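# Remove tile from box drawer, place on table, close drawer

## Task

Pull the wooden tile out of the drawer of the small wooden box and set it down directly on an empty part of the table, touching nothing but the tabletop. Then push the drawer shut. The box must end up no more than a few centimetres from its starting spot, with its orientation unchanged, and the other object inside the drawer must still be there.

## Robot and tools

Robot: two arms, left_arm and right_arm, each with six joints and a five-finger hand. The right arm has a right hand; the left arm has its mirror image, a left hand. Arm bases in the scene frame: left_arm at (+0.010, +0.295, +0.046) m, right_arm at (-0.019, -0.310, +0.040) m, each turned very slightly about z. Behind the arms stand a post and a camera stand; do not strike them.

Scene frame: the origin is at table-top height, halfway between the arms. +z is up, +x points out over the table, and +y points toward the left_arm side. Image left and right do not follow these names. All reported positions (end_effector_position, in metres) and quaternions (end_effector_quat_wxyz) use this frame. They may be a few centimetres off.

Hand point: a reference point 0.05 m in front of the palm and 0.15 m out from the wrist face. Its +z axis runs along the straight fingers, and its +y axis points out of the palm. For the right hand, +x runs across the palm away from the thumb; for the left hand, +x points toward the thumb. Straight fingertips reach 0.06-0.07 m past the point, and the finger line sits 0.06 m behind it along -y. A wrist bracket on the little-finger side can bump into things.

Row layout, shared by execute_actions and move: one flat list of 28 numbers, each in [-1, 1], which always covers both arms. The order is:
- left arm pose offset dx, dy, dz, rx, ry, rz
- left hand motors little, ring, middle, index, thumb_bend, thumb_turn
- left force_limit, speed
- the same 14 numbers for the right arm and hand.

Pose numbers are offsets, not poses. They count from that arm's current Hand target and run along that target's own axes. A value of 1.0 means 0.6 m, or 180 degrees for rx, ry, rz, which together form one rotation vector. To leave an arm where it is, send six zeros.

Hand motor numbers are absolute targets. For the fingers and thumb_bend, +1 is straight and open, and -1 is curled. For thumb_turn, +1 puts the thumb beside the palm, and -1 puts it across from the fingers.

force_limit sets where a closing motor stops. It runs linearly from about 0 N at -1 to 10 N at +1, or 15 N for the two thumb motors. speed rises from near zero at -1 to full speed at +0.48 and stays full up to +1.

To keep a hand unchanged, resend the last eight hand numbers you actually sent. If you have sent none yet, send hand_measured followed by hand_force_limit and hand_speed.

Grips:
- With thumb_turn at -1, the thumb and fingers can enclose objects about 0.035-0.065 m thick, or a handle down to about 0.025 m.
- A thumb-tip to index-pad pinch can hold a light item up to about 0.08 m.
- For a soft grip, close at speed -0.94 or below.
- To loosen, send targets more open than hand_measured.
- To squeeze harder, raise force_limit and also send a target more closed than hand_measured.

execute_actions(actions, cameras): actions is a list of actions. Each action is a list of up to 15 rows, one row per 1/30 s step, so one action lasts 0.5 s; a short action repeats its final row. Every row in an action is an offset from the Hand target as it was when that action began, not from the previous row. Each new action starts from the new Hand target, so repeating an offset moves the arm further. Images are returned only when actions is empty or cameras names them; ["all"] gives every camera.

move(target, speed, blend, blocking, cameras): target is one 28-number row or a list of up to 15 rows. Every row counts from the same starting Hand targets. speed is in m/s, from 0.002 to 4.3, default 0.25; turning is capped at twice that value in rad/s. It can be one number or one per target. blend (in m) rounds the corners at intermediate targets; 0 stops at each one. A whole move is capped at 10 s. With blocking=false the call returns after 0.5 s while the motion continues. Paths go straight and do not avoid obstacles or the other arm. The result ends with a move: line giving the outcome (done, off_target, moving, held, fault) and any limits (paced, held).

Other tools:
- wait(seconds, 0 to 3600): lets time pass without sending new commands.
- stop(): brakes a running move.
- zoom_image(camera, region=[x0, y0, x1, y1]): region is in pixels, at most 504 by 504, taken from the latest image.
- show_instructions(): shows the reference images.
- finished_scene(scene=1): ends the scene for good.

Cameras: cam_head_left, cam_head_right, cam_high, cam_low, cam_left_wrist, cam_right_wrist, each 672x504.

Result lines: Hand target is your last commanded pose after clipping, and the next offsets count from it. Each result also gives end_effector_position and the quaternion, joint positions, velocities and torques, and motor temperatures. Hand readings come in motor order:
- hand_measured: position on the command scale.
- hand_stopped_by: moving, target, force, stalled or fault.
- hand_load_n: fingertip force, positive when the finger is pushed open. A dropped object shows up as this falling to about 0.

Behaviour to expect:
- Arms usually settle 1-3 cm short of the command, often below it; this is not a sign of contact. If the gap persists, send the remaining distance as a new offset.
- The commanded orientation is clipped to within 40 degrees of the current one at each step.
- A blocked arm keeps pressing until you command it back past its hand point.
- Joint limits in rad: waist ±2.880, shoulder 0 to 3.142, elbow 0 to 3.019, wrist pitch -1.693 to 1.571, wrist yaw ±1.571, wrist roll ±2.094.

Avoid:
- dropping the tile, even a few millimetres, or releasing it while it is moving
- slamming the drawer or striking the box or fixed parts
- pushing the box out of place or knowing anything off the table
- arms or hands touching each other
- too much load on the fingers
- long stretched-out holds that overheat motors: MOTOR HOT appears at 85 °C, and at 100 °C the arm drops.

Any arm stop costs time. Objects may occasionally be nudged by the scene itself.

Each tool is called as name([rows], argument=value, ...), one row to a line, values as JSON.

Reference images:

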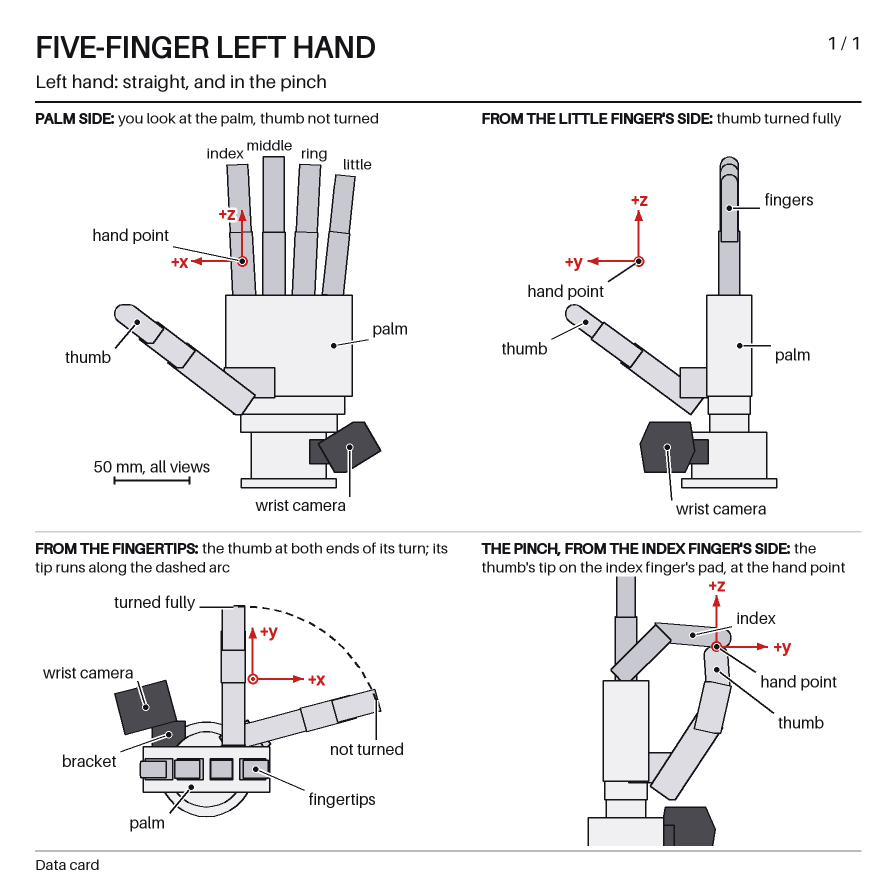

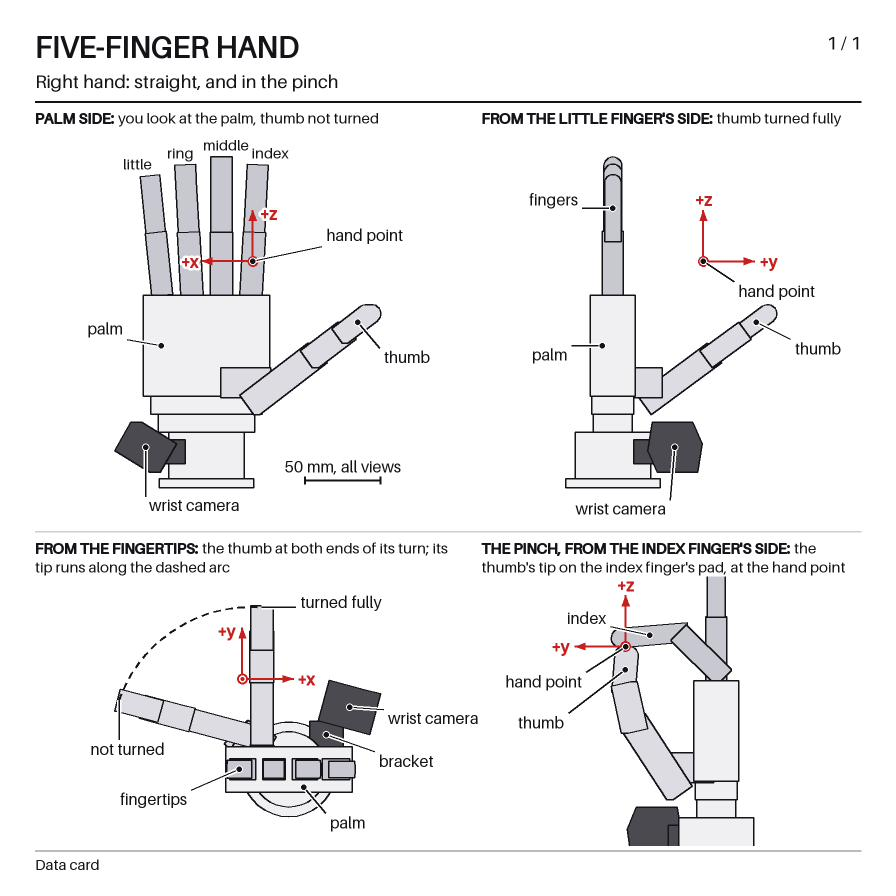

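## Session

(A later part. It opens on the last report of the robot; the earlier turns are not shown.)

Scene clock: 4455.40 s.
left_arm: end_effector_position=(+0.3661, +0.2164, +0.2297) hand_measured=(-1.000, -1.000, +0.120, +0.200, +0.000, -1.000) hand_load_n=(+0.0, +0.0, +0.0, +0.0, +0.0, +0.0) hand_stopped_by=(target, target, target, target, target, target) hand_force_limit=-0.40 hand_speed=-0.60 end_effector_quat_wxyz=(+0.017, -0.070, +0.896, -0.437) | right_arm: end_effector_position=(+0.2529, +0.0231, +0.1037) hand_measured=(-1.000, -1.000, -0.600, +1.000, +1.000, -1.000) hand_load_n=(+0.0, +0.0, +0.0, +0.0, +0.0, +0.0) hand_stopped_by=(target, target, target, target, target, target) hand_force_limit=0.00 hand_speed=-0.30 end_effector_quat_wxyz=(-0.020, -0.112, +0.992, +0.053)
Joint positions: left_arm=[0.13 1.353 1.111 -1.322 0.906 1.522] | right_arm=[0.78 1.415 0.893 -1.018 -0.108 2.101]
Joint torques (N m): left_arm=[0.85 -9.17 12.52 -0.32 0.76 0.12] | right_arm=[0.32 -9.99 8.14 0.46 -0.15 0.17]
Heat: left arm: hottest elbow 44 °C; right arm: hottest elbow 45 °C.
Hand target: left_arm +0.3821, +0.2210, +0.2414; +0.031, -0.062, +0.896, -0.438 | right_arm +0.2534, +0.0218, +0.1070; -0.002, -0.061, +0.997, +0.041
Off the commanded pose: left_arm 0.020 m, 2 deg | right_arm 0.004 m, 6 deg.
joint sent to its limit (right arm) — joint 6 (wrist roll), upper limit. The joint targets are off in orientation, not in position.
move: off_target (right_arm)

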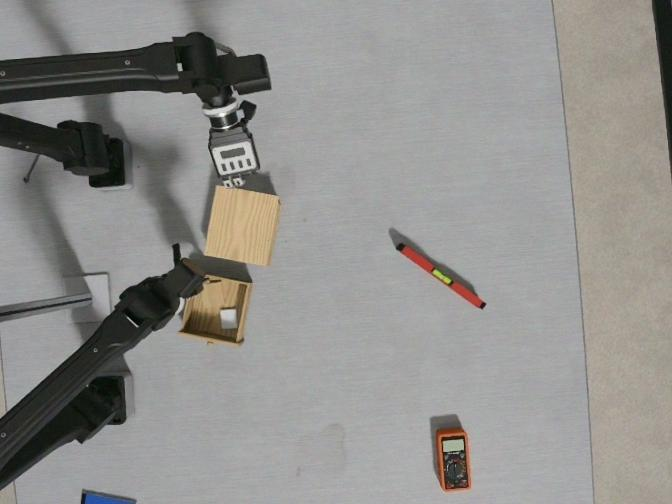

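move([
  [0,0,0,0,0,0,-1,-1,0.12,0.2,0.0,-1,-0.4,-0.6,0.0053,-0.0087,0.0568,0,0,0,-1,-1,-0.6,1,1,-1,0.0,-0.3],
], cameras=["cam_high"], speed=0.06)

zoom_image(camera="cam_high", region=[185, 262, 235, 312])

Scene clock: 4466.37 s.
left_arm: end_effector_position=(+0.3661, +0.2164, +0.2297) hand_measured=(-1.000, -1.000, +0.120, +0.200, +0.000, -1.000) hand_load_n=(+0.0, +0.5, +0.0, +0.0, +0.0, +0.0) hand_stopped_by=(target, target, target, target, target, target) hand_force_limit=-0.40 hand_speed=-0.60 end_effector_quat_wxyz=(+0.017, -0.070, +0.896, -0.437) | right_arm: end_effector_position=(+0.2493, +0.0194, +0.0769) hand_measured=(-1.000, -1.000, -0.600, +1.000, +1.000, -1.000) hand_load_n=(+0.0, +0.5, +0.5, +0.0, +0.0, +0.0) hand_stopped_by=(target, target, target, target, target, target) hand_force_limit=0.00 hand_speed=-0.30 end_effector_quat_wxyz=(-0.014, -0.112, +0.992, +0.056)
Joint positions: left_arm=[0.13 1.353 1.111 -1.322 0.906 1.522] | right_arm=[0.78 1.438 0.832 -0.92 -0.107 2.101]
Joint torques (N m): left_arm=[0.91 -9.17 12.57 -0.29 0.75 0.11] | right_arm=[0.32 -8.12 7.99 0.75 -0.17 0.17]
Heat: left arm: hottest elbow 44 °C; right arm: hottest elbow 44 °C.
Hand target: left_arm +0.3821, +0.2210, +0.2414; +0.031, -0.062, +0.896, -0.438 | right_arm +0.2506, +0.0189, +0.0726; -0.002, -0.061, +0.997, +0.041
Off the commanded pose: left_arm 0.020 m, 2 deg | right_arm 0.004 m, 6 deg.
joint sent to its limit (right arm) — joint 6 (wrist roll), upper limit. The joint targets are off in orientation, not in position.
move: off_target (right_arm)

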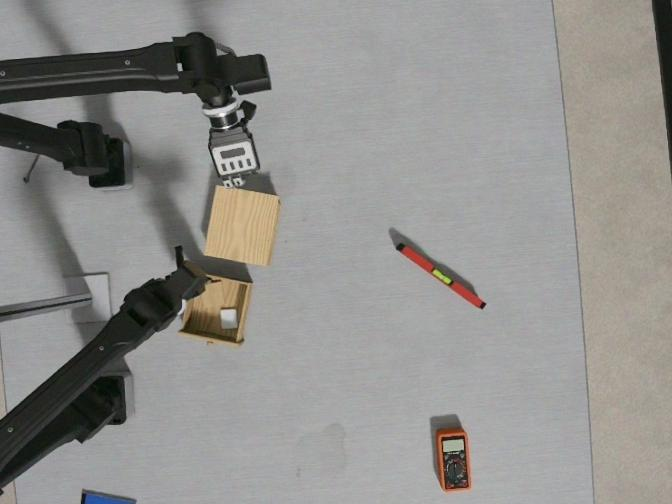

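Scaled by 10.080 from the camera's image (finer frame: 960x720).

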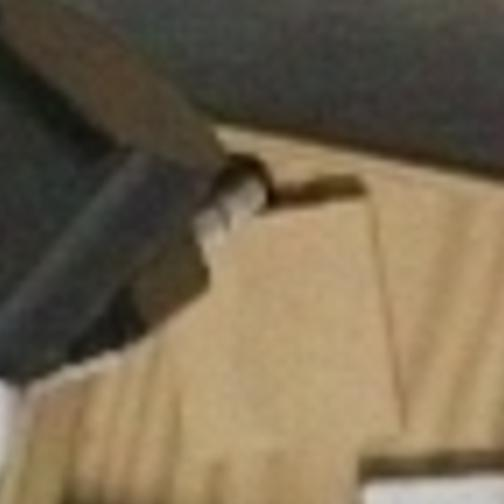

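move([
  [0,0,0,0,0,0,-1,-1,0.12,0.2,0.0,-1,-0.4,-0.6,-0.0022,-0.0368,-0.0080,0,0,0,-1,-1,-0.6,1,1,-1,0.0,-0.3],
], cameras=["cam_high"], speed=0.03)

zoom_image(camera="cam_high", region=[170, 250, 260, 350])

Scene clock: 4480.13 s.
left_arm: end_effector_position=(+0.3661, +0.2164, +0.2297) hand_measured=(-1.000, -1.000, +0.120, +0.200, +0.000, -1.000) hand_load_n=(+0.0, +0.0, +0.0, +0.0, +0.0, +0.0) hand_stopped_by=(target, target, target, target, target, target) hand_force_limit=-0.40 hand_speed=-0.60 end_effector_quat_wxyz=(+0.017, -0.070, +0.896, -0.437) | right_arm: end_effector_position=(+0.2510, +0.0046, +0.0758) hand_measured=(-1.000, -1.000, -0.600, +1.000, +1.000, -1.000) hand_load_n=(+0.0, +0.0, +0.0, -0.5, +0.0, +0.0) hand_stopped_by=(target, target, target, target, target, target) hand_force_limit=0.00 hand_speed=-0.30 end_effector_quat_wxyz=(-0.010, -0.101, +0.994, +0.051)
Joint positions: left_arm=[0.13 1.353 1.111 -1.322 0.906 1.522] | right_arm=[0.757 1.413 0.805 -0.919 -0.094 2.101]
Joint torques (N m): left_arm=[0.79 -9.17 12.51 -0.31 0.74 0.12] | right_arm=[-0.79 -9.11 7.45 0.36 -0.07 0.16]
Heat: left arm: hottest elbow 44 °C; right arm: hottest elbow 44 °C.
Hand target: left_arm +0.3821, +0.2210, +0.2414; +0.031, -0.062, +0.896, -0.438 | right_arm +0.2546, -0.0031, +0.0755; -0.002, -0.061, +0.997, +0.041
Off the commanded pose: left_arm 0.020 m, 2 deg | right_arm 0.009 m, 5 deg.
joint sent to its limit (right arm) — joint 6 (wrist roll), upper limit. The joint targets are off in orientation, not in position.
move: off_target (right_arm)

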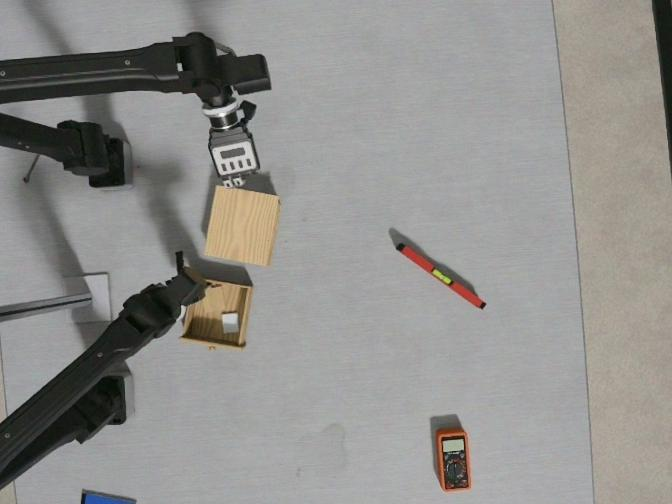

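Scaled by 5.040 from the camera's image (finer frame: 960x720).

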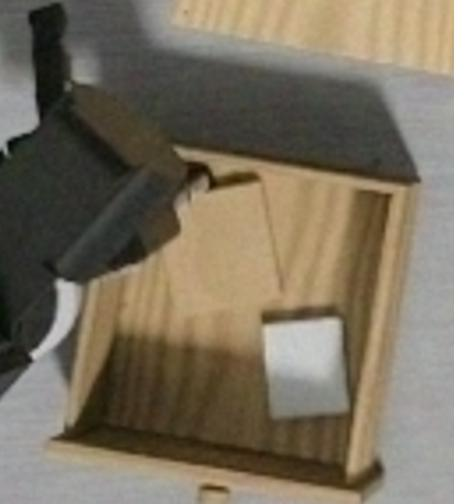

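move([
  [0,0,0,0,0,0,-1,-1,0.12,0.2,0.0,-1,-0.4,-0.6,0,0.0010,-0.0117,0,0,0,-1,-1,-0.6,1,1,-1,0.0,-0.3],
], cameras=[], speed=0.03)

Scene clock: 4497.00 s.
left_arm: end_effector_position=(+0.3661, +0.2164, +0.2297) hand_measured=(-1.000, -1.000, +0.120, +0.200, +0.000, -1.000) hand_load_n=(+0.0, +0.0, +0.0, +0.0, +0.0, +0.0) hand_stopped_by=(target, target, target, target, target, target) hand_force_limit=-0.40 hand_speed=-0.60 end_effector_quat_wxyz=(+0.017, -0.070, +0.896, -0.437) | right_arm: end_effector_position=(+0.2490, +0.0019, +0.0774) hand_measured=(-1.000, -1.000, -0.600, +1.000, +1.000, -1.000) hand_load_n=(+0.0, +0.5, +0.0, +0.0, +0.0, +0.0) hand_stopped_by=(target, target, target, target, target, target) hand_force_limit=0.00 hand_speed=-0.30 end_effector_quat_wxyz=(-0.013, -0.100, +0.994, +0.048)
Joint positions: left_arm=[0.13 1.353 1.111 -1.322 0.906 1.522] | right_arm=[0.756 1.406 0.805 -0.934 -0.092 2.101]
Joint torques (N m): left_arm=[0.79 -9.17 12.55 -0.28 0.74 0.13] | right_arm=[-0.73 -9.47 8.31 0.21 -0.13 0.17]
Heat: left arm: hottest elbow 44 °C; right arm: hottest elbow 44 °C.
Hand target: left_arm +0.3821, +0.2210, +0.2414; +0.031, -0.062, +0.896, -0.438 | right_arm +0.2547, -0.0031, +0.0826; -0.002, -0.061, +0.997, +0.041
Off the commanded pose: left_arm 0.020 m, 2 deg | right_arm 0.009 m, 5 deg.
joint sent to its limit (right arm) — joint 6 (wrist roll), upper limit. The joint targets are off in orientation, not in position.
move: off_target (right_arm)

move([
  [0,0,0,0,0,0,-1,-1,0.12,0.2,0.0,-1,-0.4,-0.6,0.0007,-0.0332,-0.0043,0,0,0,-1,-1,-0.6,1,1,-1,0.0,-0.3],
], cameras=["cam_high"], speed=0.03)

zoom_image(camera="cam_high", region=[170, 260, 260, 360])

Scene clock: 4503.00 s.
left_arm: end_effector_position=(+0.3661, +0.2164, +0.2297) hand_measured=(-1.000, -1.000, +0.120, +0.200, +0.000, -1.000) hand_load_n=(+0.0, +0.0, +0.0, +0.0, +0.0, +0.0) hand_stopped_by=(target, target, target, target, target, target) hand_force_limit=-0.40 hand_speed=-0.60 end_effector_quat_wxyz=(+0.017, -0.070, +0.896, -0.437) | right_arm: end_effector_position=(+0.2531, -0.0166, +0.0806) hand_measured=(-1.000, -1.000, -0.600, +1.000, +1.000, -1.000) hand_load_n=(+0.0, +0.0, +0.5, +0.0, +0.0, +0.0) hand_stopped_by=(target, target, target, target, target, target) hand_force_limit=0.00 hand_speed=-0.30 end_effector_quat_wxyz=(-0.006, -0.083, +0.996, +0.044)
Joint positions: left_arm=[0.13 1.353 1.111 -1.322 0.906 1.522] | right_arm=[0.721 1.368 0.778 -0.941 -0.078 2.101]
Joint torques (N m): left_arm=[0.91 -9.29 12.52 -0.32 0.74 0.13] | right_arm=[-0.73 -8.88 7.98 0.1 -0.12 0.17]
Motor temperatures (°C): left_arm=[26 28 45 27 27 29] | right_arm=[30 30 44 24 26 29]
Heat: left arm: hottest elbow 45 °C; right arm: hottest elbow 44 °C.
Hand target: left_arm +0.3821, +0.2210, +0.2414; +0.031, -0.062, +0.896, -0.438 | right_arm +0.2567, -0.0231, +0.0836; -0.002, -0.061, +0.997, +0.041
Off the commanded pose: left_arm 0.020 m, 2 deg | right_arm 0.008 m, 3 deg.
joint sent to its limit (right arm) — joint 6 (wrist roll), upper limit. The joint targets still meet the commanded pose.
move: off_target (right_arm)

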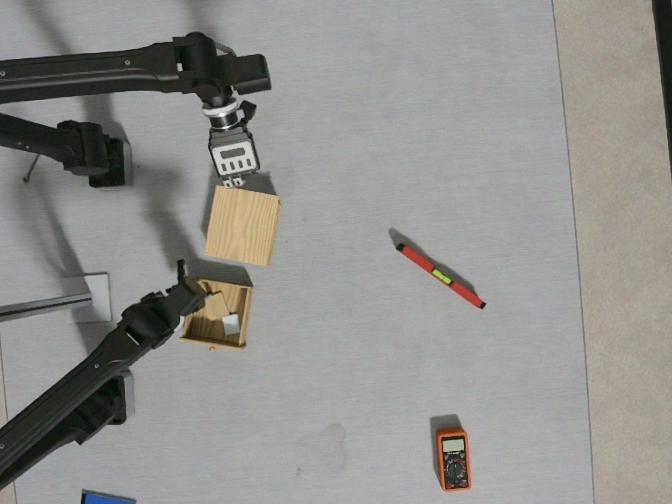

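Scaled by 5.040 from the camera's image (finer frame: 960x720).

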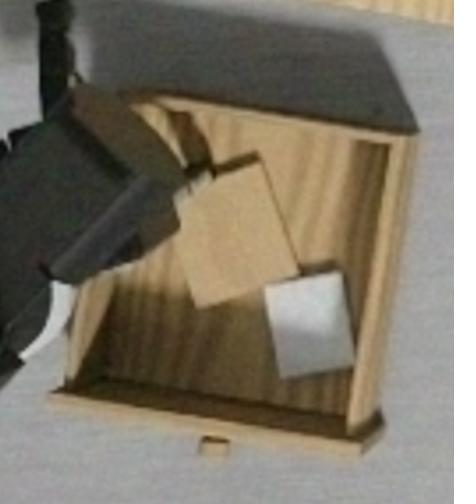

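move([
  [0,0,0,0,0,0,-1,-1,0.12,0.2,0.0,-1,-0.4,-0.6,-0.0010,0.0162,-0.1157,0,0,0,-1,-1,-0.6,1,1,-1,0.0,-0.3],
  [0,0,0,0,0,0,-1,-1,0.12,0.2,0.0,-1,-0.4,-0.6,-0.0027,-0.3813,-0.1378,0,0,0,-1,-1,-0.6,1,1,-1,0.0,-0.3],
], cameras=["cam_high"], speed=0.12)

zoom_image(camera="cam_high", region=[170, 260, 260, 360])

Scene clock: 4529.00 s.
left_arm: end_effector_position=(+0.3661, +0.2164, +0.2297) hand_measured=(-1.000, -1.000, +0.120, +0.200, +0.000, -1.000) hand_load_n=(+0.0, +0.0, +0.0, -0.5, +0.5, +0.0) hand_stopped_by=(target, target, target, target, target, target) hand_force_limit=-0.40 hand_speed=-0.60 end_effector_quat_wxyz=(+0.017, -0.070, +0.896, -0.437) | right_arm: end_effector_position=(+0.2854, -0.2530, +0.1462) hand_measured=(-1.000, -1.000, -0.600, +1.000, +1.000, -1.000) hand_load_n=(+0.0, +0.0, +0.0, +0.0, +0.0, +0.0) hand_stopped_by=(target, target, target, target, target, target) hand_force_limit=0.00 hand_speed=-0.30 end_effector_quat_wxyz=(+0.001, -0.060, +0.997, +0.040)
Joint positions: left_arm=[0.13 1.353 1.111 -1.322 0.906 1.522] | right_arm=[-0.048 1.142 0.782 -1.22 -0.079 1.376]
Joint torques (N m): left_arm=[0.79 -9.23 12.52 -0.28 0.75 0.13] | right_arm=[-0.38 -4.19 10.1 -0.02 -0.25 -0.09]
Heat: left arm: hottest elbow 45 °C; right arm: hottest elbow 43 °C.
Hand target: left_arm +0.3821, +0.2210, +0.2414; +0.031, -0.062, +0.896, -0.438 | right_arm +0.2870, -0.2560, +0.1471; -0.002, -0.061, +0.997, +0.041
Off the commanded pose: left_arm 0.020 m, 2 deg | right_arm 0.003 m, 0 deg.
move: done

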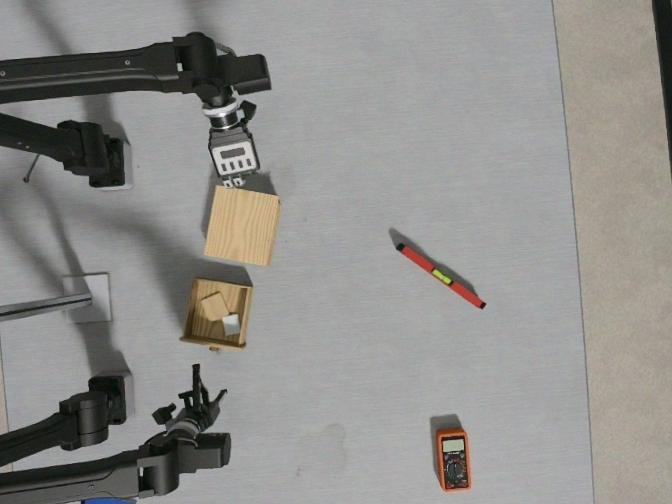

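Scaled by 5.040 from the camera's image (finer frame: 960x720).

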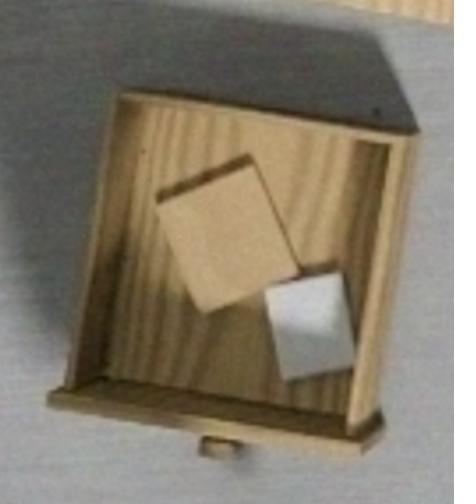

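zoom_image(camera="cam_high", region=[194, 284, 236, 326])

Scaled by 12.000 from the camera's image (finer frame: 960x720).

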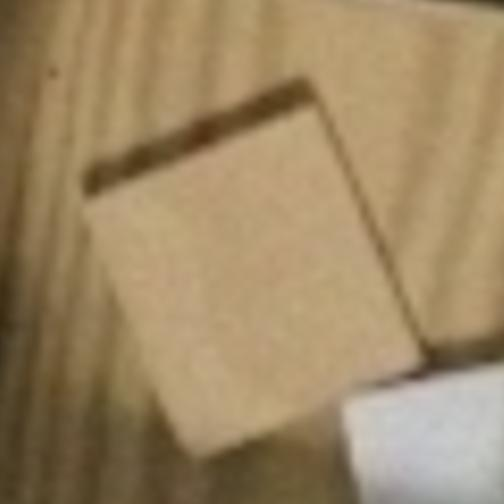

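move([
  [0.2923,-0.2005,0.4767,0,-0.0482,-0.0376,-1,-1,0.1,0.18,1.0,-1,-0.4,-0.6,-0.0292,-0.1708,-0.0142,0,0,0,-1,-1,0.3,0.3,0.3,-1,0.0,-0.3],
], cameras=["cam_high","cam_left_wrist"], speed=0.12)

Scene clock: 4598.03 s.
left_arm: end_effector_position=(+0.2483, -0.0949, +0.1615) hand_measured=(-1.000, -1.000, +0.100, +0.180, +1.000, -1.000) hand_load_n=(+0.0, +0.0, +0.0, +0.0, +0.0, +0.0) hand_stopped_by=(target, target, target, target, target, target) hand_force_limit=-0.40 hand_speed=-0.60 end_effector_quat_wxyz=(+0.073, -0.143, +0.889, -0.429) | right_arm: end_effector_position=(+0.3014, -0.3445, +0.1350) hand_measured=(-1.000, -1.000, +0.300, +0.300, +0.300, -1.000) hand_load_n=(+0.0, +0.0, +0.0, +0.0, +0.0, +0.0) hand_stopped_by=(target, target, target, target, target, target) hand_force_limit=0.00 hand_speed=-0.30 end_effector_quat_wxyz=(-0.018, -0.061, +0.997, +0.048)
Joint positions: left_arm=[-0.847 1.237 0.749 -0.218 0.291 0.249] | right_arm=[-0.335 1.294 0.872 -1.22 -0.073 1.084]
Joint torques (N m): left_arm=[-0.03 -8.12 9.13 2.1 0.03 -0.13] | right_arm=[-0.62 -6.24 12.9 0.03 -0.13 -0.08]
Heat: left arm: hottest elbow 44 °C; right arm: hottest elbow 45 °C.
Hand target: left_arm +0.2499, -0.1000, +0.1605; +0.072, -0.148, +0.886, -0.433 | right_arm +0.3170, -0.3559, +0.1472; -0.002, -0.061, +0.997, +0.041
Off the commanded pose: left_arm 0.005 m, 1 deg | right_arm 0.023 m, 2 deg.
move: off_target (right_arm)

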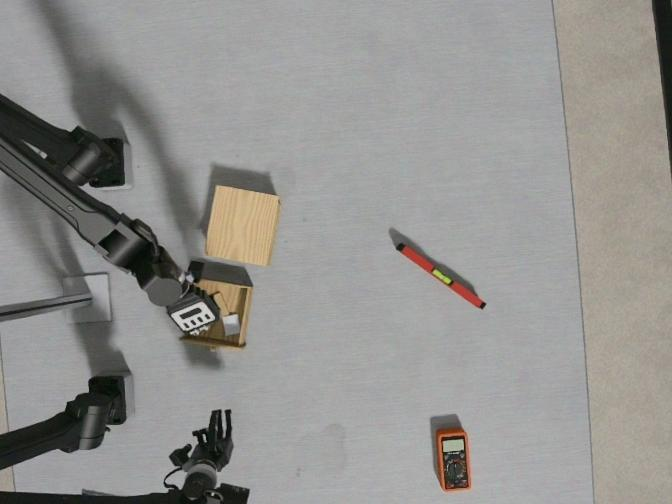

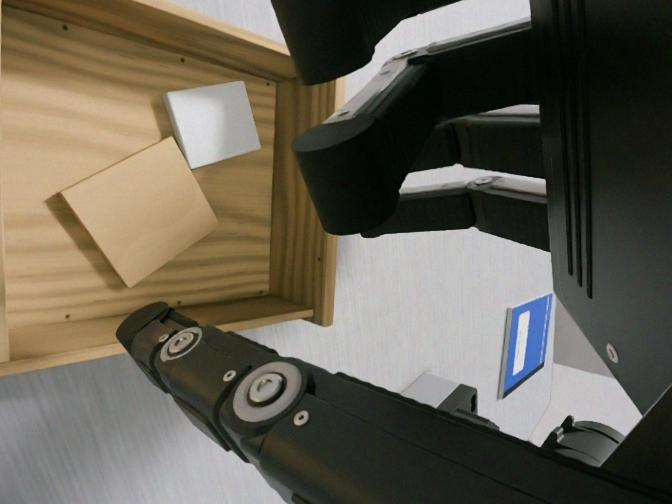

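move([
  [0.0103,0.0948,0.0967,0,0,0,-1,-1,0.1,0.18,1.0,-1,-0.4,-0.6,0,0,0,0,0,0,-1,-1,0.3,0.3,0.3,-1,0.0,-0.3],
], cameras=["cam_high","cam_left_wrist"], speed=0.08)

zoom_image(camera="cam_high", region=[170, 260, 260, 360])

Scene clock: 4616.73 s.
left_arm: end_effector_position=(+0.2518, -0.1092, +0.0847) hand_measured=(-1.000, -1.000, +0.100, +0.180, +1.000, -1.000) hand_load_n=(+0.0, +0.0, +0.0, +0.0, +0.0, +0.0) hand_stopped_by=(target, target, target, target, target, target) hand_force_limit=-0.40 hand_speed=-0.60 end_effector_quat_wxyz=(+0.076, -0.145, +0.887, -0.432) | right_arm: end_effector_position=(+0.3014, -0.3445, +0.1350) hand_measured=(-1.000, -1.000, +0.300, +0.300, +0.300, -1.000) hand_load_n=(+0.0, +0.5, +0.0, +0.0, +0.0, +0.0) hand_stopped_by=(target, target, target, target, target, target) hand_force_limit=0.00 hand_speed=-0.30 end_effector_quat_wxyz=(-0.018, -0.061, +0.997, +0.048)
Joint positions: left_arm=[-0.867 1.42 0.665 0.062 0.271 0.232] | right_arm=[-0.335 1.294 0.872 -1.22 -0.073 1.084]
Joint torques (N m): left_arm=[-0.38 -9.64 7.05 2.11 0.01 -0.13] | right_arm=[-0.67 -6.24 12.93 0.03 -0.14 -0.09]
Heat: left arm: hottest elbow 41 °C; right arm: hottest elbow 47 °C.
Hand target: left_arm +0.2476, -0.1124, +0.0800; +0.072, -0.148, +0.886, -0.433 | right_arm +0.3170, -0.3559, +0.1472; -0.002, -0.061, +0.997, +0.041
Off the commanded pose: left_arm 0.007 m, 1 deg | right_arm 0.023 m, 2 deg.
move: done

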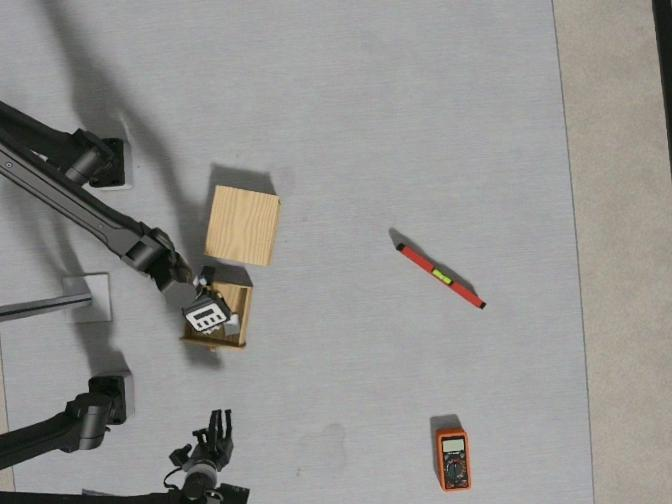

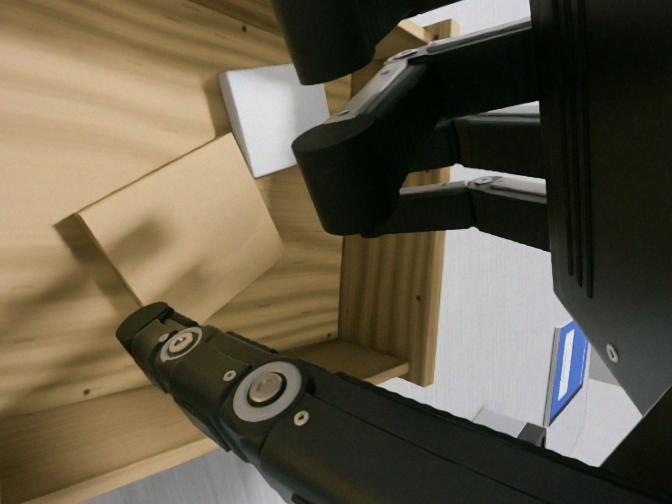

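Scaled by 5.040 from the camera's image (finer frame: 960x720).

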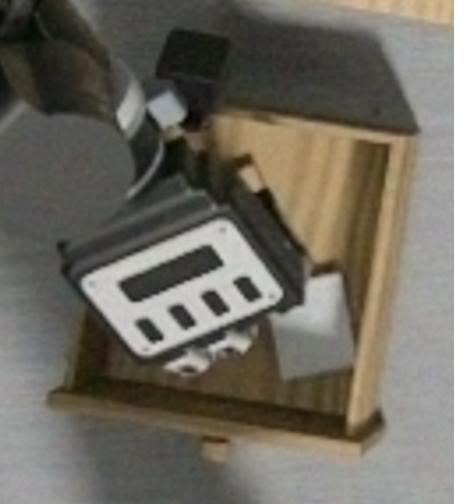

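move([
  [-0.0425,-0.0075,-0.0040,0,0,0,-1,-1,0.1,0.18,1.0,-1,-0.4,-0.6,0,0,0,0,0,0,-1,-1,0.3,0.3,0.3,-1,0.0,-0.3],
  [-0.0198,0.0258,0.0212,0,0,0,-1,-1,0.1,0.18,1.0,-1,-0.4,-0.6,0,0,0,0,0,0,-1,-1,0.3,0.3,0.3,-1,0.0,-0.3],
], cameras=["cam_left_wrist"], speed=0.08)

Scene clock: 4647.03 s.
left_arm: end_effector_position=(+0.2627, -0.1076, +0.0671) hand_measured=(-1.000, -1.000, +0.100, +0.180, +1.000, -1.000) hand_load_n=(+0.0, +0.0, +0.0, +0.0, +0.0, +0.0) hand_stopped_by=(target, target, target, target, target, target) hand_force_limit=-0.40 hand_speed=-0.60 end_effector_quat_wxyz=(+0.075, -0.148, +0.886, -0.434) | right_arm: end_effector_position=(+0.3014, -0.3445, +0.1350) hand_measured=(-1.000, -1.000, +0.300, +0.300, +0.300, -1.000) hand_load_n=(+0.0, +0.0, +0.0, +0.0, +0.0, +0.0) hand_stopped_by=(target, target, target, target, target, target) hand_force_limit=0.00 hand_speed=-0.30 end_effector_quat_wxyz=(-0.018, -0.061, +0.997, +0.048)
Joint positions: left_arm=[-0.839 1.478 0.659 0.125 0.294 0.243] | right_arm=[-0.335 1.294 0.872 -1.22 -0.073 1.084]
Joint torques (N m): left_arm=[-0.15 -9.64 6.52 2.15 0.03 -0.07] | right_arm=[-0.67 -6.24 12.9 0.03 -0.13 -0.09]
Motor temperatures (°C): left_arm=[26 28 38 28 26 29] | right_arm=[30 29 48 24 26 29]
Heat: left arm: hottest elbow 38 °C; right arm: hottest elbow 48 °C.
Hand target: left_arm +0.2591, -0.1089, +0.0600; +0.073, -0.148, +0.886, -0.433 | right_arm +0.3170, -0.3559, +0.1472; -0.002, -0.061, +0.997, +0.041
Off the commanded pose: left_arm 0.008 m, 0 deg | right_arm 0.023 m, 2 deg.
move: done

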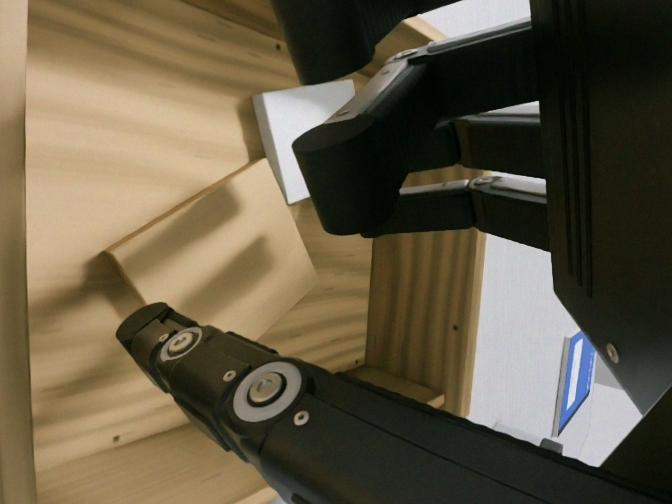

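move([
  [0.0071,0.0300,0.0235,0,0,0,-1,-1,0.1,0.18,1.0,-1,-0.4,-0.6,0,0,0,0,0,0,-1,-1,0.3,0.3,0.3,-1,0.0,-0.3],
], cameras=["cam_left_wrist","cam_low"], speed=0.04)

Scene clock: 4703.60 s.
left_arm: end_effector_position=(+0.2618, -0.1101, +0.0470) hand_measured=(-1.000, -1.000, +0.100, +0.180, +1.000, -1.000) hand_load_n=(+0.0, +0.0, +0.0, +0.0, +0.0, +0.0) hand_stopped_by=(target, target, target, target, target, target) hand_force_limit=-0.40 hand_speed=-0.60 end_effector_quat_wxyz=(+0.079, -0.145, +0.884, -0.437) | right_arm: end_effector_position=(+0.3014, -0.3445, +0.1350) hand_measured=(-1.000, -1.000, +0.300, +0.300, +0.300, -1.000) hand_load_n=(+0.0, +0.0, +0.0, +0.0, +0.0, +0.0) hand_stopped_by=(target, target, target, target, target, target) hand_force_limit=0.00 hand_speed=-0.30 end_effector_quat_wxyz=(-0.018, -0.061, +0.997, +0.048)
Joint positions: left_arm=[-0.847 1.534 0.639 0.211 0.286 0.243] | right_arm=[-0.335 1.294 0.872 -1.22 -0.073 1.084]
Joint torques (N m): left_arm=[-0.56 -9.82 5.81 2.07 0 -0.12] | right_arm=[-0.62 -6.24 12.92 0.03 -0.14 -0.09]
Heat: left arm: hottest elbow 35 °C; right arm: hottest elbow 49 °C.
Hand target: left_arm +0.2551, -0.1103, +0.0371; +0.072, -0.148, +0.886, -0.433 | right_arm +0.3170, -0.3559, +0.1472; -0.002, -0.061, +0.997, +0.041
Off the commanded pose: left_arm 0.012 m, 1 deg | right_arm 0.023 m, 2 deg.
move: off_target (left_arm)
Images, in order (width x height): cam_low 672x504, cam_left_wrist 672x504.

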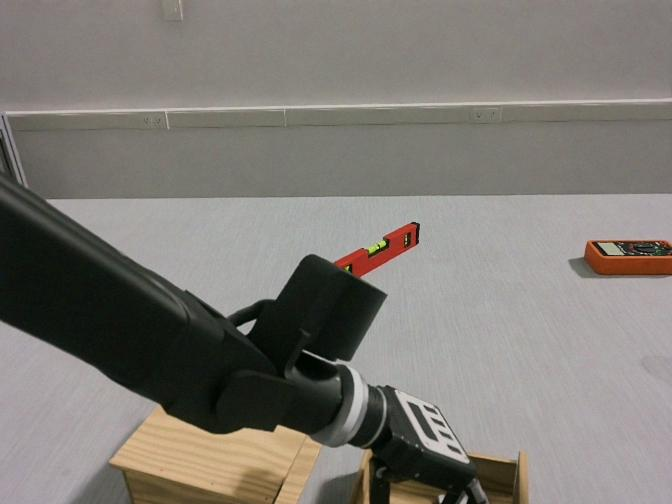

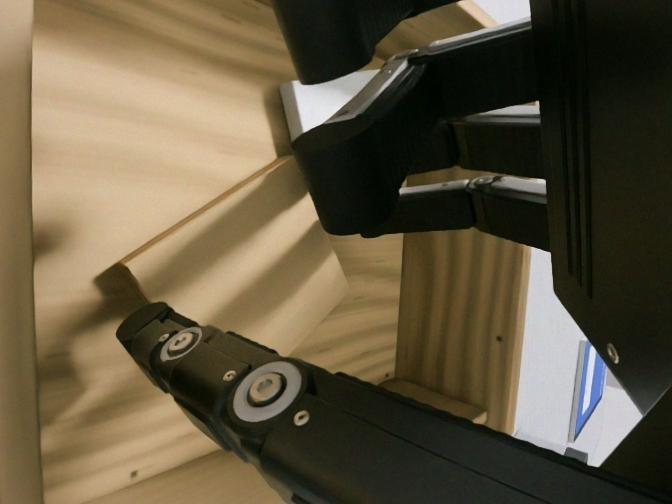

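move([
  [-0.0010,0.0138,0.0067,0,0,0,-1,-1,0.1,0.18,1.0,-1,-0.4,-0.6,0,0,0,0,0,0,-1,-1,0.3,0.3,0.3,-1,0.0,-0.3],
], cameras=["cam_left_wrist","cam_high"], speed=0.04)

Scene clock: 4715.90 s.
left_arm: end_effector_position=(+0.2643, -0.1131, +0.0458) hand_measured=(-1.000, -1.000, +0.100, +0.180, +1.000, -1.000) hand_load_n=(+0.0, +0.0, -1.0, +0.0, +0.0, +0.0) hand_stopped_by=(target, target, target, target, target, target) hand_force_limit=-0.40 hand_speed=-0.60 end_effector_quat_wxyz=(+0.084, -0.142, +0.880, -0.445) | right_arm: end_effector_position=(+0.3014, -0.3445, +0.1350) hand_measured=(-1.000, -1.000, +0.300, +0.300, +0.300, -1.000) hand_load_n=(+0.5, +0.0, +0.0, +0.0, +0.0, +0.0) hand_stopped_by=(target, target, target, target, target, target) hand_force_limit=0.00 hand_speed=-0.30 end_effector_quat_wxyz=(-0.018, -0.061, +0.997, +0.048)
Joint positions: left_arm=[-0.847 1.545 0.634 0.249 0.286 0.243] | right_arm=[-0.335 1.294 0.872 -1.22 -0.073 1.084]
Joint torques (N m): left_arm=[-0.21 -8.82 5.26 1.88 0.1 -0.09] | right_arm=[-0.62 -6.24 12.92 0.03 -0.13 -0.1]
Heat: left arm: hottest elbow 35 °C; right arm: hottest elbow 50 °C.
Hand target: left_arm +0.2550, -0.1083, +0.0281; +0.073, -0.148, +0.886, -0.433 | right_arm +0.3170, -0.3559, +0.1472; -0.002, -0.061, +0.997, +0.041
Off the commanded pose: left_arm 0.021 m, 2 deg | right_arm 0.023 m, 2 deg.
move: off_target (left_arm)
Images, in order (width x height): cam_high 672x504, cam_left_wrist 672x504.

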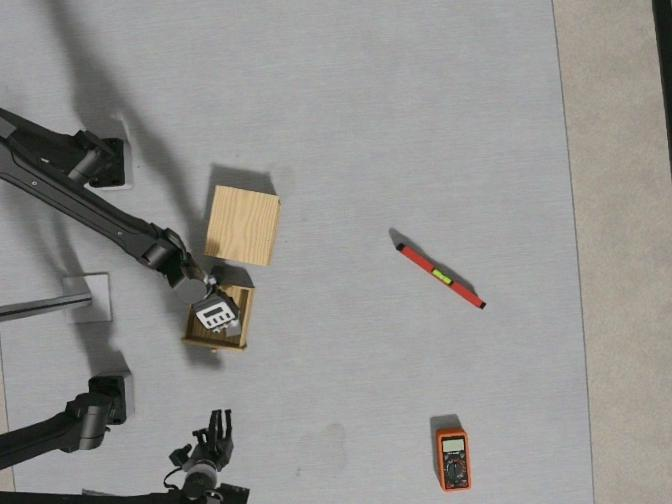

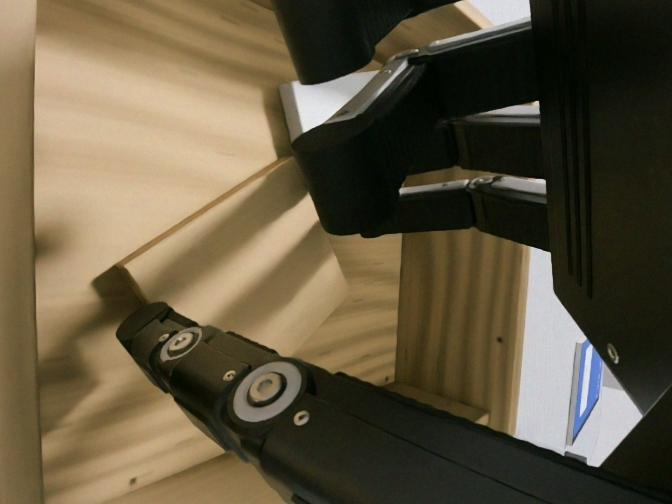

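move([
  [0.0115,-0.0468,-0.0320,0,0,0,-1,-1,0.1,0.18,1.0,-1,-0.4,-0.6,0,0,0,0,0,0,-1,-1,0.3,0.3,0.3,-1,0.0,-0.3],
], cameras=["cam_left_wrist"], speed=0.06)

Scene clock: 4730.30 s.
left_arm: end_effector_position=(+0.2509, -0.1071, +0.0541) hand_measured=(-1.000, -1.000, +0.100, +0.180, +1.000, -1.000) hand_load_n=(+0.0, +0.0, +0.0, +0.0, +0.5, +0.0) hand_stopped_by=(target, target, target, target, target, target) hand_force_limit=-0.40 hand_speed=-0.60 end_effector_quat_wxyz=(+0.074, -0.146, +0.888, -0.429) | right_arm: end_effector_position=(+0.3014, -0.3445, +0.1350) hand_measured=(-1.000, -1.000, +0.300, +0.300, +0.300, -1.000) hand_load_n=(+0.0, +0.0, +0.0, +0.0, +0.0, +0.0) hand_stopped_by=(target, target, target, target, target, target) hand_force_limit=0.00 hand_speed=-0.30 end_effector_quat_wxyz=(-0.018, -0.061, +0.997, +0.048)
Joint positions: left_arm=[-0.865 1.494 0.634 0.159 0.273 0.233] | right_arm=[-0.335 1.294 0.872 -1.22 -0.073 1.084]
Joint torques (N m): left_arm=[-0.32 -12.28 7.68 0.88 0.02 -0.14] | right_arm=[-0.67 -6.24 12.92 0.03 -0.14 -0.09]
Heat: left arm: hottest elbow 35 °C; right arm: hottest elbow 50 °C.
Hand target: left_arm +0.2491, -0.1125, +0.0620; +0.072, -0.148, +0.886, -0.433 | right_arm +0.3170, -0.3559, +0.1472; -0.002, -0.061, +0.997, +0.041
Off the commanded pose: left_arm 0.010 m, 1 deg | right_arm 0.023 m, 2 deg.
move: done

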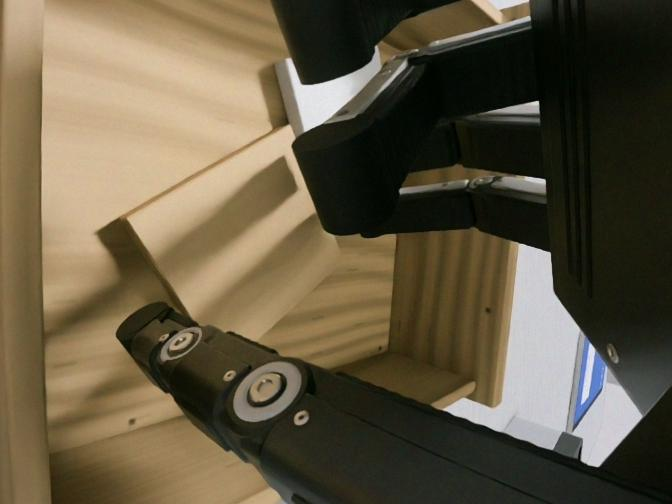

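move([
  [-0.0005,0.0443,0.0327,0,0,0,-1,-1,0.1,0.18,1.0,-1,-0.4,-0.6,0,0,0,0,0,0,-1,-1,0.3,0.3,0.3,-1,0.0,-0.3],
], cameras=["cam_left_wrist"], speed=0.05)

Scene clock: 4743.23 s.
left_arm: end_effector_position=(+0.2585, -0.1166, +0.0461) hand_measured=(-1.000, -1.000, +0.100, +0.180, +1.000, -1.000) hand_load_n=(+0.0, +0.0, -0.5, +0.0, +0.0, +0.5) hand_stopped_by=(target, target, target, target, target, target) hand_force_limit=-0.40 hand_speed=-0.60 end_effector_quat_wxyz=(+0.083, -0.142, +0.881, -0.444) | right_arm: end_effector_position=(+0.3014, -0.3445, +0.1350) hand_measured=(-1.000, -1.000, +0.300, +0.300, +0.300, -1.000) hand_load_n=(+0.0, +0.0, +0.0, +0.5, +0.0, +0.0) hand_stopped_by=(target, target, target, target, target, target) hand_force_limit=0.00 hand_speed=-0.30 end_effector_quat_wxyz=(-0.018, -0.061, +0.997, +0.048)
Joint positions: left_arm=[-0.865 1.543 0.632 0.249 0.273 0.232] | right_arm=[-0.335 1.294 0.872 -1.22 -0.073 1.084]
Joint torques (N m): left_arm=[-0.32 -9.17 5.2 1.89 0.05 -0.11] | right_arm=[-0.62 -6.24 12.92 0.03 -0.14 -0.09]
Heat: left arm: hottest elbow 36 °C; right arm: hottest elbow 50 °C.
Hand target: left_arm +0.2491, -0.1117, +0.0290; +0.072, -0.148, +0.886, -0.433 | right_arm +0.3170, -0.3559, +0.1472; -0.002, -0.061, +0.997, +0.041
Off the commanded pose: left_arm 0.020 m, 2 deg | right_arm 0.023 m, 2 deg.
move: off_target (left_arm)

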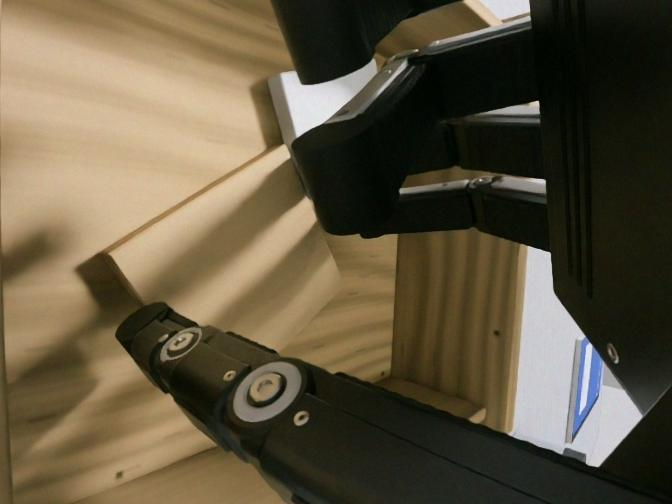

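execute_actions(actions=[], cameras=["cam_low","cam_high","cam_right_wrist"])

zoom_image(camera="cam_high", region=[170, 260, 260, 360])

zoom_image(camera="cam_low", region=[320, 374, 560, 504])

Scene clock: 4754.70 s.
left_arm: end_effector_position=(+0.2585, -0.1166, +0.0461) hand_measured=(-1.000, -1.000, +0.100, +0.180, +1.000, -1.000) hand_load_n=(+0.0, +0.0, -0.5, +0.0, +0.0, +0.0) hand_stopped_by=(target, target, target, target, target, target) hand_force_limit=-0.40 hand_speed=-0.60 end_effector_quat_wxyz=(+0.083, -0.142, +0.881, -0.444) | right_arm: end_effector_position=(+0.3014, -0.3445, +0.1350) hand_measured=(-1.000, -1.000, +0.300, +0.300, +0.300, -1.000) hand_load_n=(+0.0, +0.0, +0.0, +0.0, +0.0, +0.0) hand_stopped_by=(target, target, target, target, target, target) hand_force_limit=0.00 hand_speed=-0.30 end_effector_quat_wxyz=(-0.018, -0.061, +0.997, +0.048)
Joint positions: left_arm=[-0.865 1.543 0.632 0.249 0.273 0.232] | right_arm=[-0.335 1.294 0.872 -1.22 -0.073 1.084]
Joint velocities: within noise
Joint torques (N m): left_arm=[-0.26 -9.05 5.19 1.96 0.06 -0.11] | right_arm=[-0.62 -6.24 12.9 0.05 -0.14 -0.09]
Motor temperatures (°C): left_arm=[26 28 35 28 26 29] | right_arm=[30 29 50 24 26 29]
Heat: left arm: hottest elbow 35 °C; right arm: hottest elbow 50 °C.
Hand target: left_arm +0.2491, -0.1117, +0.0290; +0.072, -0.148, +0.886, -0.433 | right_arm +0.3170, -0.3559, +0.1472; -0.002, -0.061, +0.997, +0.041
Off the commanded pose: left_arm 0.020 m, 2 deg | right_arm 0.023 m, 2 deg.
Images, in order (width x height): cam_high 672x504, cam_low 672x504, cam_right_wrist 672x504.

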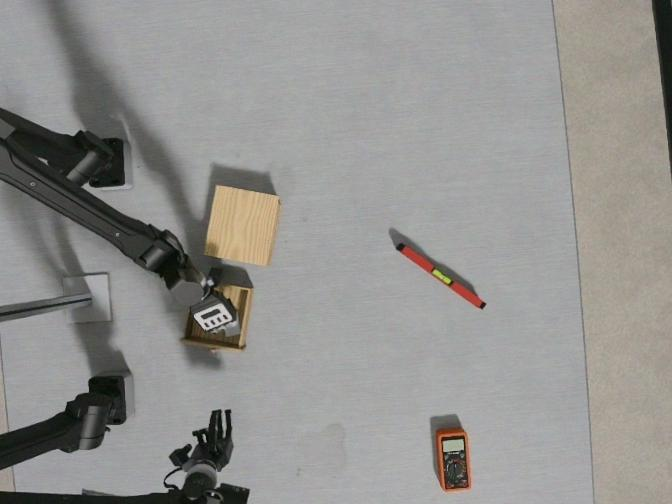

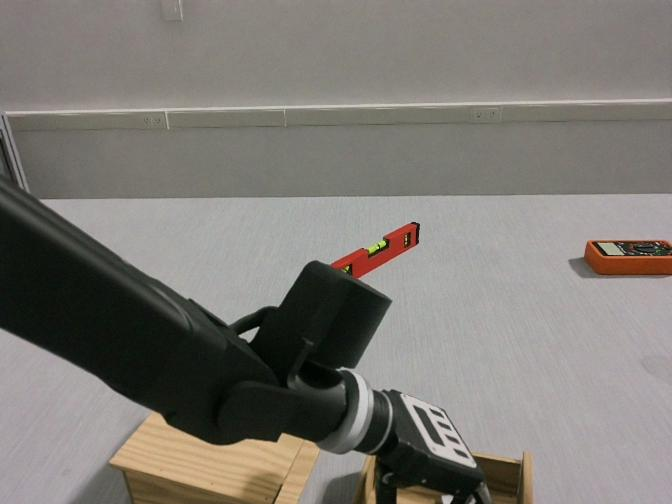

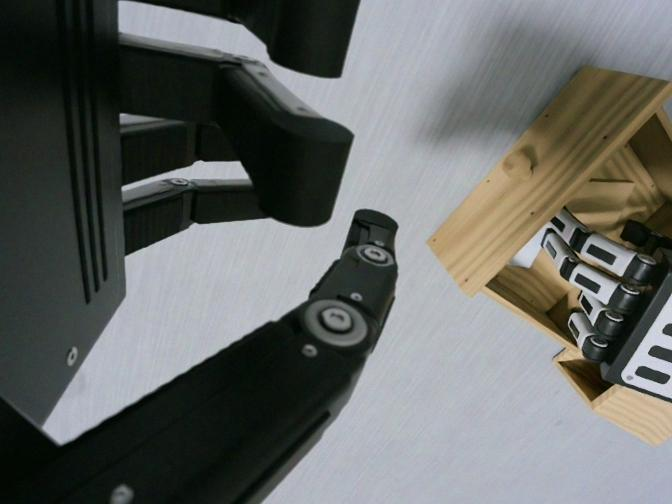

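Scaled by 5.040 from the camera's image (finer frame: 960x720).

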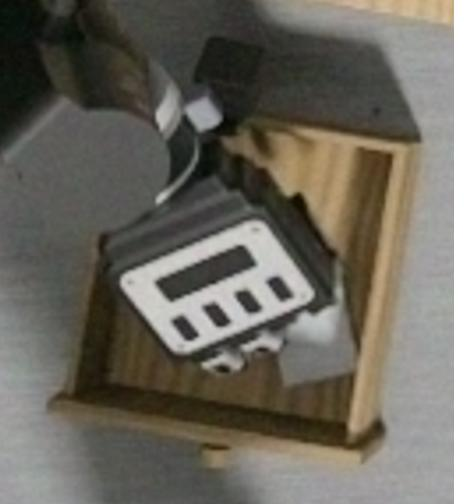

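Scaled by 2.100 from the camera's image (finer frame: 960x720).

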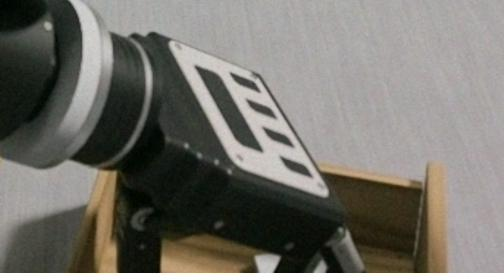

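zoom_image(camera="cam_right_wrist", region=[500, 130, 672, 330])

Scaled by 2.520 from the camera's image (finer frame: 960x720).

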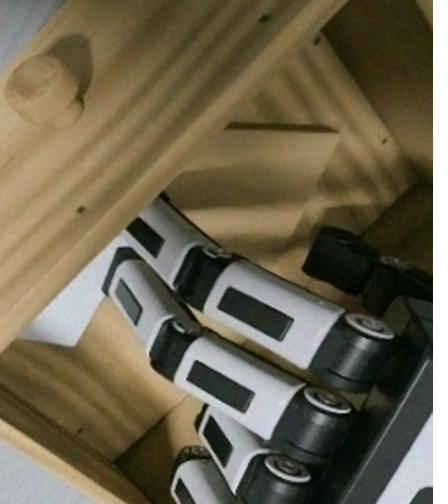

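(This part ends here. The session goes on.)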